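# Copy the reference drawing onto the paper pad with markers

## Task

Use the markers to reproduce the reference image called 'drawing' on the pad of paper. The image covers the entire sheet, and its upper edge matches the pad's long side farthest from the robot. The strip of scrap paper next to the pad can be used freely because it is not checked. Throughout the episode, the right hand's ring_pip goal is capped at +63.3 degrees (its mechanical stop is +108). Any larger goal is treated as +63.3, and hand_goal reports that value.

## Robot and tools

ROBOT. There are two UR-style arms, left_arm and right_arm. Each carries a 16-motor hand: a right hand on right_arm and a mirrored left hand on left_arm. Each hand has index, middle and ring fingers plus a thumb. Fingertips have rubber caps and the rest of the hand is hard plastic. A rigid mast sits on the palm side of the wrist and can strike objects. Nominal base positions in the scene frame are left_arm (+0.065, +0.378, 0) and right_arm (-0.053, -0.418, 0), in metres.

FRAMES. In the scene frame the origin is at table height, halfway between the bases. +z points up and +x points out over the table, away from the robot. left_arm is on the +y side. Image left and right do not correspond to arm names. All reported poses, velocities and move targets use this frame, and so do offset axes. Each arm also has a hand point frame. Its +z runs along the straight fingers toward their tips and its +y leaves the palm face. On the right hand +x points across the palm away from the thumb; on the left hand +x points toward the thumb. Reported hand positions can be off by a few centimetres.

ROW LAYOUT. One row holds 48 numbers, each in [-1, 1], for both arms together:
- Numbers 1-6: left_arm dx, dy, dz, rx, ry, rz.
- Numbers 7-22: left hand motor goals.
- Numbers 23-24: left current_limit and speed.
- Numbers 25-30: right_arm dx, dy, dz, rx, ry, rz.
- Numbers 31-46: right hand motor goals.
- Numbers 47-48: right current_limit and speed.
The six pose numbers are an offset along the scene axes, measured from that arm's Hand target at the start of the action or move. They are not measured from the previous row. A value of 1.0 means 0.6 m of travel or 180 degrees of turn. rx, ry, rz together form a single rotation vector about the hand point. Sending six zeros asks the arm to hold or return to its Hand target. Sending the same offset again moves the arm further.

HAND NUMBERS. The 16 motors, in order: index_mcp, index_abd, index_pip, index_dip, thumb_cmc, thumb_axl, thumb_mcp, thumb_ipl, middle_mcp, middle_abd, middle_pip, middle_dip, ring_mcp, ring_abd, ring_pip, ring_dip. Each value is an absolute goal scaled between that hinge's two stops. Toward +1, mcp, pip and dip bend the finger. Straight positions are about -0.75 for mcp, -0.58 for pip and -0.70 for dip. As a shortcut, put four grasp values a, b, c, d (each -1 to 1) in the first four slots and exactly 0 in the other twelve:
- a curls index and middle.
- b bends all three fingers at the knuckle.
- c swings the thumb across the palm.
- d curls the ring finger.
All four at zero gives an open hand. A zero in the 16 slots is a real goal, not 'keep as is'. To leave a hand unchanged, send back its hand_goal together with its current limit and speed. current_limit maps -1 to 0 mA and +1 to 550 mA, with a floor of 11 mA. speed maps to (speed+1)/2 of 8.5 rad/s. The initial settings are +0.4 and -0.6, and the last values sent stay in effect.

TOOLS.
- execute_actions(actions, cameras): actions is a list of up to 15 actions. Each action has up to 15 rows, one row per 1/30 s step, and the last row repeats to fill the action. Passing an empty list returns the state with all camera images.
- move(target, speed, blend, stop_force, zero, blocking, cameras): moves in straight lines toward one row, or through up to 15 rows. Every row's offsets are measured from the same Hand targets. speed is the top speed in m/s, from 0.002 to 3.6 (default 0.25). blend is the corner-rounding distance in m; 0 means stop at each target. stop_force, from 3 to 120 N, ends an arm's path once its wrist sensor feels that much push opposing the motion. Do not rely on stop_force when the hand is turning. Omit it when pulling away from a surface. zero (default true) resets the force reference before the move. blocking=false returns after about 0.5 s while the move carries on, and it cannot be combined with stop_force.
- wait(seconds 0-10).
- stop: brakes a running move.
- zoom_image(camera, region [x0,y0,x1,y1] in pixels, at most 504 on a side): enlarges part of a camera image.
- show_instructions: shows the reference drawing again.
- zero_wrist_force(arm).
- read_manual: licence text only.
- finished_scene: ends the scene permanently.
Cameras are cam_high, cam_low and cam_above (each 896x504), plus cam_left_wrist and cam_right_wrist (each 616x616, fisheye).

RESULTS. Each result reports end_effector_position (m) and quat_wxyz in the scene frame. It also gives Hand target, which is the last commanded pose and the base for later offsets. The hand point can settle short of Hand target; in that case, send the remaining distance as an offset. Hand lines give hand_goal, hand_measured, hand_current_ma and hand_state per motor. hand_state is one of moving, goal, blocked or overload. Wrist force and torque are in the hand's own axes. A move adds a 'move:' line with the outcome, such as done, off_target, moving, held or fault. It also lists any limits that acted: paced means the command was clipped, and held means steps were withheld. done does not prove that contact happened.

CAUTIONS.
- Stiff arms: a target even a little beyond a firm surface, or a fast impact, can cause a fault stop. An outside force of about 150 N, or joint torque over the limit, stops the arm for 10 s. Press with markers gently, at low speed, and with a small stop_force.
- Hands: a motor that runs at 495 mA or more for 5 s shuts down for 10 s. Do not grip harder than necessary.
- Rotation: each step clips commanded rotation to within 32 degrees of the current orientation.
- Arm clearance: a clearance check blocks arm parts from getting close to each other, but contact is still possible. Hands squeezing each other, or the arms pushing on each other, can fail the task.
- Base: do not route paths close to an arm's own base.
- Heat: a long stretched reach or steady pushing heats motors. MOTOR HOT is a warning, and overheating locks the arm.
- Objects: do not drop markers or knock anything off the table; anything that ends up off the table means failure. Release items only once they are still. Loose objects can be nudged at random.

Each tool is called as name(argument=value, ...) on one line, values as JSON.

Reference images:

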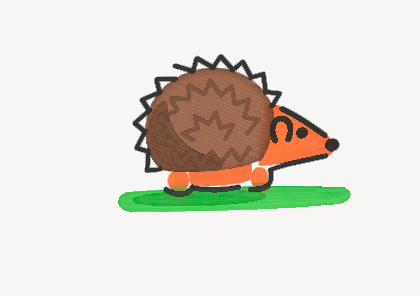

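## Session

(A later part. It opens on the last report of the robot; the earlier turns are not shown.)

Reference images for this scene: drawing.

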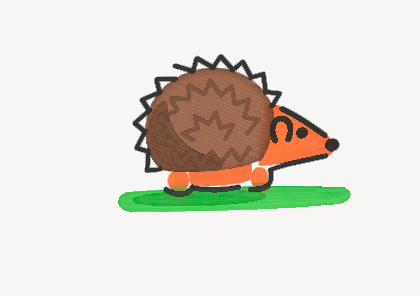

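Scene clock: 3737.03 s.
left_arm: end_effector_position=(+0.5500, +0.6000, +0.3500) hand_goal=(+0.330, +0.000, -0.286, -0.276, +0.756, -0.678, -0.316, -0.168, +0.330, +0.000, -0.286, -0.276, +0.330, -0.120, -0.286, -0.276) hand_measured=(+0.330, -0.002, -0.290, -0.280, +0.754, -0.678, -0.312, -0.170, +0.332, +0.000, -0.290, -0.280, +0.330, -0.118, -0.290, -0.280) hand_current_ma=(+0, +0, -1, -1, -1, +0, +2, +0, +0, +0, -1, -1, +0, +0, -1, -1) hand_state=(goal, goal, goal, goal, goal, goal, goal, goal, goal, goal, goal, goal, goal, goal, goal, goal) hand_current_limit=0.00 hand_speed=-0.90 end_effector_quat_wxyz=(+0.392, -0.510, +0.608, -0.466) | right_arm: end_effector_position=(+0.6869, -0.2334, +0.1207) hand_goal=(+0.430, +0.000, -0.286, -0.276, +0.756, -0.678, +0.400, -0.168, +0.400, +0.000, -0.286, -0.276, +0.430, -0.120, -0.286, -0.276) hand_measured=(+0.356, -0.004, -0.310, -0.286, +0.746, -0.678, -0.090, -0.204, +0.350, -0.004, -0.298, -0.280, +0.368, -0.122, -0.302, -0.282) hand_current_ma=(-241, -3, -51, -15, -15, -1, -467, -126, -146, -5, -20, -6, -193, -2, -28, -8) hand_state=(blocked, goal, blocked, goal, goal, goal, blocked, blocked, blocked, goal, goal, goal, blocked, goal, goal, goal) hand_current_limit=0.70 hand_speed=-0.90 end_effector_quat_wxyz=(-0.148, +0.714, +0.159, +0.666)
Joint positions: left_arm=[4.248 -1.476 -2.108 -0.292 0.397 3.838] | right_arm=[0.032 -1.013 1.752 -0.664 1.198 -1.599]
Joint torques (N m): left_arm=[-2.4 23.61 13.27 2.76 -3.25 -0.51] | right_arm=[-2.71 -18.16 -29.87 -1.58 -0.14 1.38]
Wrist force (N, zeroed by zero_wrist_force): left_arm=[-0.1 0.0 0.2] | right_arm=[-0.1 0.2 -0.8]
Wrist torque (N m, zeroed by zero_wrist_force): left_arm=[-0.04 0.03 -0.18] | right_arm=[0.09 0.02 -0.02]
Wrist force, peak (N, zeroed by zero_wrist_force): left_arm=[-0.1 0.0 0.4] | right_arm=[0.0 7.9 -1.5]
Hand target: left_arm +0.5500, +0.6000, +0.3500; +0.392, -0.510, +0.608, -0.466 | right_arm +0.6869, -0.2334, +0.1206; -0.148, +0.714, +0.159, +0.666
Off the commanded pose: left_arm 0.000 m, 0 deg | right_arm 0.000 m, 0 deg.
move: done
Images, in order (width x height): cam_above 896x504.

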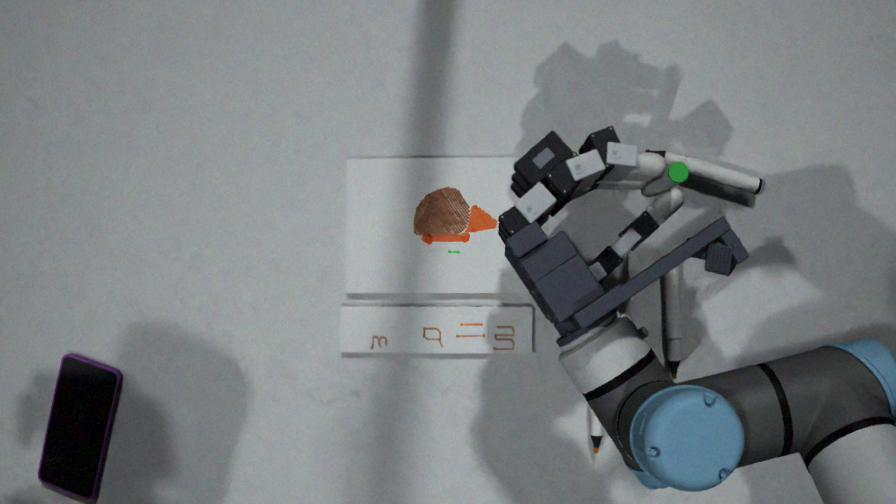

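move(target=[[0,0,0,0,0,0,0.33,0,-0.285,-0.275,0.757,-0.677,-0.315,-0.168,0.33,0,-0.285,-0.275,0.33,-0.12,-0.285,-0.275,0,-0.9,-0.031188,0.441687,-0.064333,0,0,0,0.43,0,-0.285,-0.275,0.757,-0.677,0.4,-0.168,0.40,0,-0.285,-0.275,0.43,-0.12,-0.285,-0.275,0.7,-0.9],
[0,0,0,0,0,0,0.33,0,-0.285,-0.275,0.757,-0.677,-0.315,-0.168,0.33,0,-0.285,-0.275,0.33,-0.12,-0.285,-0.275,0,-0.9,-0.024521,0.426687,-0.075167,0,0,0,0.43,0,-0.285,-0.275,0.757,-0.677,0.4,-0.168,0.40,0,-0.285,-0.275,0.43,-0.12,-0.285,-0.275,0.7,-0.9]], speed=[0.15,0.03], blend=[0.001,0])

zero_wrist_force(arm="right_arm")

move(target=[0,0,0,0,0,0,0.33,0,-0.285,-0.275,0.757,-0.677,-0.315,-0.168,0.33,0,-0.285,-0.275,0.33,-0.12,-0.285,-0.275,0,-0.9,0,0,-0.003933,0,0,0,0.43,0,-0.285,-0.275,0.757,-0.677,0.4,-0.168,0.40,0,-0.285,-0.275,0.43,-0.12,-0.285,-0.275,0.7,-0.9], speed=0.01)

Scene clock: 3774.43 s.
left_arm: end_effector_position=(+0.5500, +0.6000, +0.3500) hand_goal=(+0.330, +0.000, -0.286, -0.276, +0.756, -0.678, -0.316, -0.168, +0.330, +0.000, -0.286, -0.276, +0.330, -0.120, -0.286, -0.276) hand_measured=(+0.330, -0.002, -0.290, -0.280, +0.754, -0.678, -0.312, -0.170, +0.332, +0.000, -0.290, -0.280, +0.330, -0.118, -0.290, -0.280) hand_current_ma=(+0, +0, -1, -1, -1, +0, +2, +0, +0, +0, -1, -1, +0, +0, -1, -1) hand_state=(goal, goal, goal, goal, goal, goal, goal, goal, goal, goal, goal, goal, goal, goal, goal, goal) hand_current_limit=0.00 hand_speed=-0.90 end_effector_quat_wxyz=(+0.392, -0.510, +0.608, -0.466) | right_arm: end_effector_position=(+0.6723, +0.0224, +0.0755) hand_goal=(+0.430, +0.000, -0.286, -0.276, +0.756, -0.678, +0.400, -0.168, +0.400, +0.000, -0.286, -0.276, +0.430, -0.120, -0.286, -0.276) hand_measured=(+0.356, -0.004, -0.310, -0.286, +0.746, -0.678, -0.090, -0.204, +0.350, -0.004, -0.298, -0.280, +0.368, -0.122, -0.302, -0.282) hand_current_ma=(-238, -3, -52, -15, -16, -1, -467, -130, -141, -5, -20, -6, -187, -2, -28, -9) hand_state=(blocked, goal, blocked, goal, goal, goal, blocked, blocked, blocked, goal, goal, goal, blocked, goal, goal, goal) hand_current_limit=0.70 hand_speed=-0.90 end_effector_quat_wxyz=(-0.148, +0.714, +0.159, +0.666)
Joint positions: left_arm=[4.248 -1.476 -2.108 -0.292 0.397 3.838] | right_arm=[0.475 -0.727 1.359 -0.562 1.641 -1.567]
Joint torques (N m): left_arm=[-3.31 23.24 13.59 2.71 -3.28 -0.56] | right_arm=[10.14 -24.81 -21.55 0.24 1.41 -1.36]
Wrist force (N, zeroed by zero_wrist_force): left_arm=[0.0 -0.1 0.2] | right_arm=[-0.1 0.1 -0.7]
Wrist torque (N m, zeroed by zero_wrist_force): left_arm=[-0.05 0.02 -0.18] | right_arm=[0.07 0.03 -0.04]
Wrist force, peak (N, zeroed by zero_wrist_force): left_arm=[0.2 -0.2 0.4] | right_arm=[0.0 4.8 -1.4]
Hand target: left_arm +0.5500, +0.6000, +0.3500; +0.392, -0.510, +0.608, -0.466 | right_arm +0.6722, +0.0226, +0.0755; -0.148, +0.714, +0.159, +0.666
Off the commanded pose: left_arm 0.000 m, 0 deg | right_arm 0.000 m, 0 deg.
move: done

Wrist force sensor zeroed.

Scene clock: 3775.13 s.
left_arm: end_effector_position=(+0.5500, +0.6000, +0.3500) hand_goal=(+0.330, +0.000, -0.286, -0.276, +0.756, -0.678, -0.316, -0.168, +0.330, +0.000, -0.286, -0.276, +0.330, -0.120, -0.286, -0.276) hand_measured=(+0.330, -0.002, -0.290, -0.280, +0.754, -0.678, -0.312, -0.170, +0.332, +0.000, -0.290, -0.280, +0.330, -0.118, -0.290, -0.280) hand_current_ma=(+0, +0, -1, -1, -1, +0, +2, +0, +0, +0, -1, -1, +0, +0, -1, -1) hand_state=(goal, goal, goal, goal, goal, goal, goal, goal, goal, goal, goal, goal, goal, goal, goal, goal) hand_current_limit=0.00 hand_speed=-0.90 end_effector_quat_wxyz=(+0.392, -0.510, +0.608, -0.466) | right_arm: end_effector_position=(+0.6722, +0.0226, +0.0731) hand_goal=(+0.430, +0.000, -0.286, -0.276, +0.756, -0.678, +0.400, -0.168, +0.400, +0.000, -0.286, -0.276, +0.430, -0.120, -0.286, -0.276) hand_measured=(+0.356, +0.000, -0.310, -0.286, +0.748, -0.678, -0.090, -0.206, +0.350, -0.002, -0.298, -0.280, +0.368, -0.120, -0.302, -0.282) hand_current_ma=(-238, +0, -52, -15, -12, -1, -467, -132, -141, -1, -20, -6, -187, +1, -28, -9) hand_state=(blocked, goal, blocked, goal, goal, goal, blocked, blocked, blocked, goal, goal, goal, blocked, goal, goal, goal) hand_current_limit=0.70 hand_speed=-0.90 end_effector_quat_wxyz=(-0.148, +0.714, +0.159, +0.666)
Joint positions: left_arm=[4.248 -1.476 -2.108 -0.292 0.397 3.838] | right_arm=[0.476 -0.724 1.359 -0.565 1.641 -1.567]
Joint torques (N m): left_arm=[-2.36 22.45 13.99 2.73 -3.27 -0.32] | right_arm=[9.97 -26.83 -3.58 -2.67 1.53 -0.21]
Wrist force (N, zeroed by zero_wrist_force): left_arm=[0.2 0.0 0.1] | right_arm=[2.1 -0.1 -0.2]
Wrist torque (N m, zeroed by zero_wrist_force): left_arm=[-0.02 0.00 -0.17] | right_arm=[-0.01 -0.09 -0.11]
Wrist force, peak (N, zeroed by zero_wrist_force): left_arm=[-0.2 -0.1 0.4] | right_arm=[2.3 0.0 -0.4]
Hand target: left_arm +0.5500, +0.6000, +0.3500; +0.392, -0.510, +0.608, -0.466 | right_arm +0.6722, +0.0226, +0.0732; -0.148, +0.714, +0.159, +0.666
Off the commanded pose: left_arm 0.000 m, 0 deg | right_arm 0.000 m, 0 deg.
move: done

move(target=[[0,0,0,0,0,0,0.33,0,-0.285,-0.275,0.757,-0.677,-0.315,-0.168,0.33,0,-0.285,-0.275,0.33,-0.12,-0.285,-0.275,0,-0.9,-0.000667,-0.005387,0.00025,0,0,0,0.43,0,-0.285,-0.275,0.757,-0.677,0.4,-0.168,0.40,0,-0.285,-0.275,0.43,-0.12,-0.285,-0.275,0.7,-0.9],
[0,0,0,0,0,0,0.33,0,-0.285,-0.275,0.757,-0.677,-0.315,-0.168,0.33,0,-0.285,-0.275,0.33,-0.12,-0.285,-0.275,0,-0.9,-0.022002,-0.177769,-0.00102,0,0,0,0.43,0,-0.285,-0.275,0.757,-0.677,0.4,-0.168,0.40,0,-0.285,-0.275,0.43,-0.12,-0.285,-0.275,0.7,-0.9]], speed=0.04, blend=[0.0005,0])

move(target=[0,0,0,0,0,0,0.33,0,-0.285,-0.275,0.757,-0.677,-0.315,-0.168,0.33,0,-0.285,-0.275,0.33,-0.12,-0.285,-0.275,0,-0.9,0,0,0.012,0,0,0,0.43,0,-0.285,-0.275,0.757,-0.677,0.4,-0.168,0.40,0,-0.285,-0.275,0.43,-0.12,-0.285,-0.275,0.7,-0.9], speed=0.02, cameras=["cam_above"])

zoom_image(camera="cam_above", region=[380, 180, 520, 300])

Scene clock: 3785.70 s.
left_arm: end_effector_position=(+0.5500, +0.6000, +0.3500) hand_goal=(+0.330, +0.000, -0.286, -0.276, +0.756, -0.678, -0.316, -0.168, +0.330, +0.000, -0.286, -0.276, +0.330, -0.120, -0.286, -0.276) hand_measured=(+0.330, -0.002, -0.290, -0.280, +0.754, -0.678, -0.312, -0.170, +0.332, +0.000, -0.290, -0.280, +0.330, -0.118, -0.290, -0.280) hand_current_ma=(+0, +0, -1, -1, -1, +0, +2, +0, +0, +0, -1, -1, +0, +0, -1, -1) hand_state=(goal, goal, goal, goal, goal, goal, goal, goal, goal, goal, goal, goal, goal, goal, goal, goal) hand_current_limit=0.00 hand_speed=-0.90 end_effector_quat_wxyz=(+0.392, -0.510, +0.608, -0.466) | right_arm: end_effector_position=(+0.6590, -0.0843, +0.0727) hand_goal=(+0.430, +0.000, -0.286, -0.276, +0.756, -0.678, +0.400, -0.168, +0.400, +0.000, -0.286, -0.276, +0.430, -0.120, -0.286, -0.276) hand_measured=(+0.356, +0.002, -0.312, -0.286, +0.748, -0.678, -0.090, -0.206, +0.350, +0.002, -0.298, -0.280, +0.370, -0.118, -0.302, -0.282) hand_current_ma=(-238, +2, -57, -15, -10, -1, -467, -132, -141, +1, -20, -6, -184, +2, -28, -9) hand_state=(blocked, goal, blocked, goal, goal, goal, blocked, blocked, blocked, goal, goal, goal, blocked, goal, goal, goal) hand_current_limit=0.70 hand_speed=-0.90 end_effector_quat_wxyz=(-0.148, +0.714, +0.159, +0.666) end_effector_velocity=(+0.000, +0.000, +0.000) end_effector_angular_velocity=(-0.001, +0.000, -0.006)
Joint positions: left_arm=[4.248 -1.476 -2.108 -0.292 0.397 3.838] | right_arm=[0.32 -0.862 1.638 -0.706 1.485 -1.577]
Joint velocities: left_arm=[within noise] | right_arm=[0.002 0 -0.003 0.003 0.008 0]
Joint torques (N m): left_arm=[-3.51 23.33 13.84 2.91 -3.2 -0.54] | right_arm=[10.21 -31.13 -28.83 0.45 1.45 -0.86]
Wrist force (N, zeroed by zero_wrist_force): left_arm=[0.1 0.0 0.2] | right_arm=[1.2 -0.3 0.2]
Wrist torque (N m, zeroed by zero_wrist_force): left_arm=[-0.02 0.01 -0.17] | right_arm=[-0.02 -0.09 -0.03]
Wrist force, peak (N, zeroed by zero_wrist_force): left_arm=[0.2 -0.3 0.3] | right_arm=[2.5 -1.2 0.5]
Hand target: left_arm +0.5500, +0.6000, +0.3500; +0.392, -0.510, +0.608, -0.466 | right_arm +0.6590, -0.0841, +0.0725; -0.148, +0.714, +0.159, +0.666
Off the commanded pose: left_arm 0.000 m, 0 deg | right_arm 0.000 m, 0 deg.
move: done

Scene clock: 3786.40 s.
left_arm: end_effector_position=(+0.5500, +0.6000, +0.3500) hand_goal=(+0.330, +0.000, -0.286, -0.276, +0.756, -0.678, -0.316, -0.168, +0.330, +0.000, -0.286, -0.276, +0.330, -0.120, -0.286, -0.276) hand_measured=(+0.330, -0.002, -0.290, -0.280, +0.754, -0.678, -0.312, -0.170, +0.332, +0.000, -0.290, -0.280, +0.330, -0.118, -0.290, -0.280) hand_current_ma=(+0, +0, -1, -1, -1, +0, +2, +0, +0, +0, -1, -1, +0, +0, -1, -1) hand_state=(goal, goal, goal, goal, goal, goal, goal, goal, goal, goal, goal, goal, goal, goal, goal, goal) hand_current_limit=0.00 hand_speed=-0.90 end_effector_quat_wxyz=(+0.392, -0.510, +0.608, -0.466) | right_arm: end_effector_position=(+0.6590, -0.0841, +0.0799) hand_goal=(+0.430, +0.000, -0.286, -0.276, +0.756, -0.678, +0.400, -0.168, +0.400, +0.000, -0.286, -0.276, +0.430, -0.120, -0.286, -0.276) hand_measured=(+0.356, -0.004, -0.312, -0.286, +0.746, -0.678, -0.090, -0.206, +0.350, -0.004, -0.298, -0.280, +0.370, -0.122, -0.302, -0.282) hand_current_ma=(-238, -3, -57, -15, -16, -1, -468, -132, -141, -4, -20, -6, -184, -2, -28, -9) hand_state=(blocked, goal, blocked, goal, goal, goal, blocked, blocked, blocked, goal, goal, goal, blocked, goal, goal, goal) hand_current_limit=0.70 hand_speed=-0.90 end_effector_quat_wxyz=(-0.148, +0.714, +0.159, +0.666)
Joint positions: left_arm=[4.248 -1.476 -2.108 -0.292 0.397 3.838] | right_arm=[0.32 -0.874 1.635 -0.691 1.486 -1.577]
Joint torques (N m): left_arm=[-2.91 24.38 14.12 2.87 -3.27 -0.42] | right_arm=[9.5 -50.86 -27.36 -1.66 1.47 1.29]
Wrist force (N, zeroed by zero_wrist_force): left_arm=[0.1 -0.2 0.1] | right_arm=[0.1 0.2 0.2]
Wrist torque (N m, zeroed by zero_wrist_force): left_arm=[-0.05 0.01 -0.17] | right_arm=[0.02 -0.03 0.03]
Wrist force, peak (N, zeroed by zero_wrist_force): left_arm=[-0.2 -0.1 -0.2] | right_arm=[1.2 -0.1 0.7]
Hand target: left_arm +0.5500, +0.6000, +0.3500; +0.392, -0.510, +0.608, -0.466 | right_arm +0.6590, -0.0841, +0.0797; -0.148, +0.714, +0.159, +0.666
Off the commanded pose: left_arm 0.000 m, 0 deg | right_arm 0.000 m, 0 deg.
move: done
Images, in order (width x height): cam_above 896x504.

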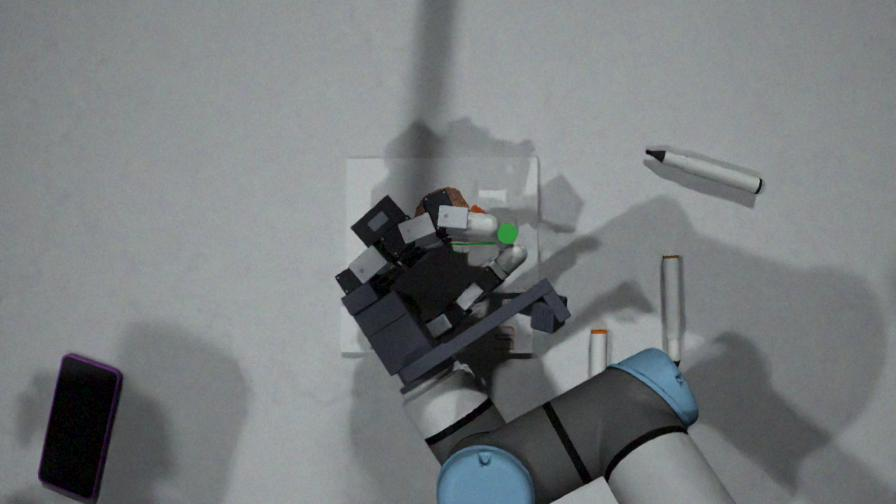

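Scaled by 3.600.

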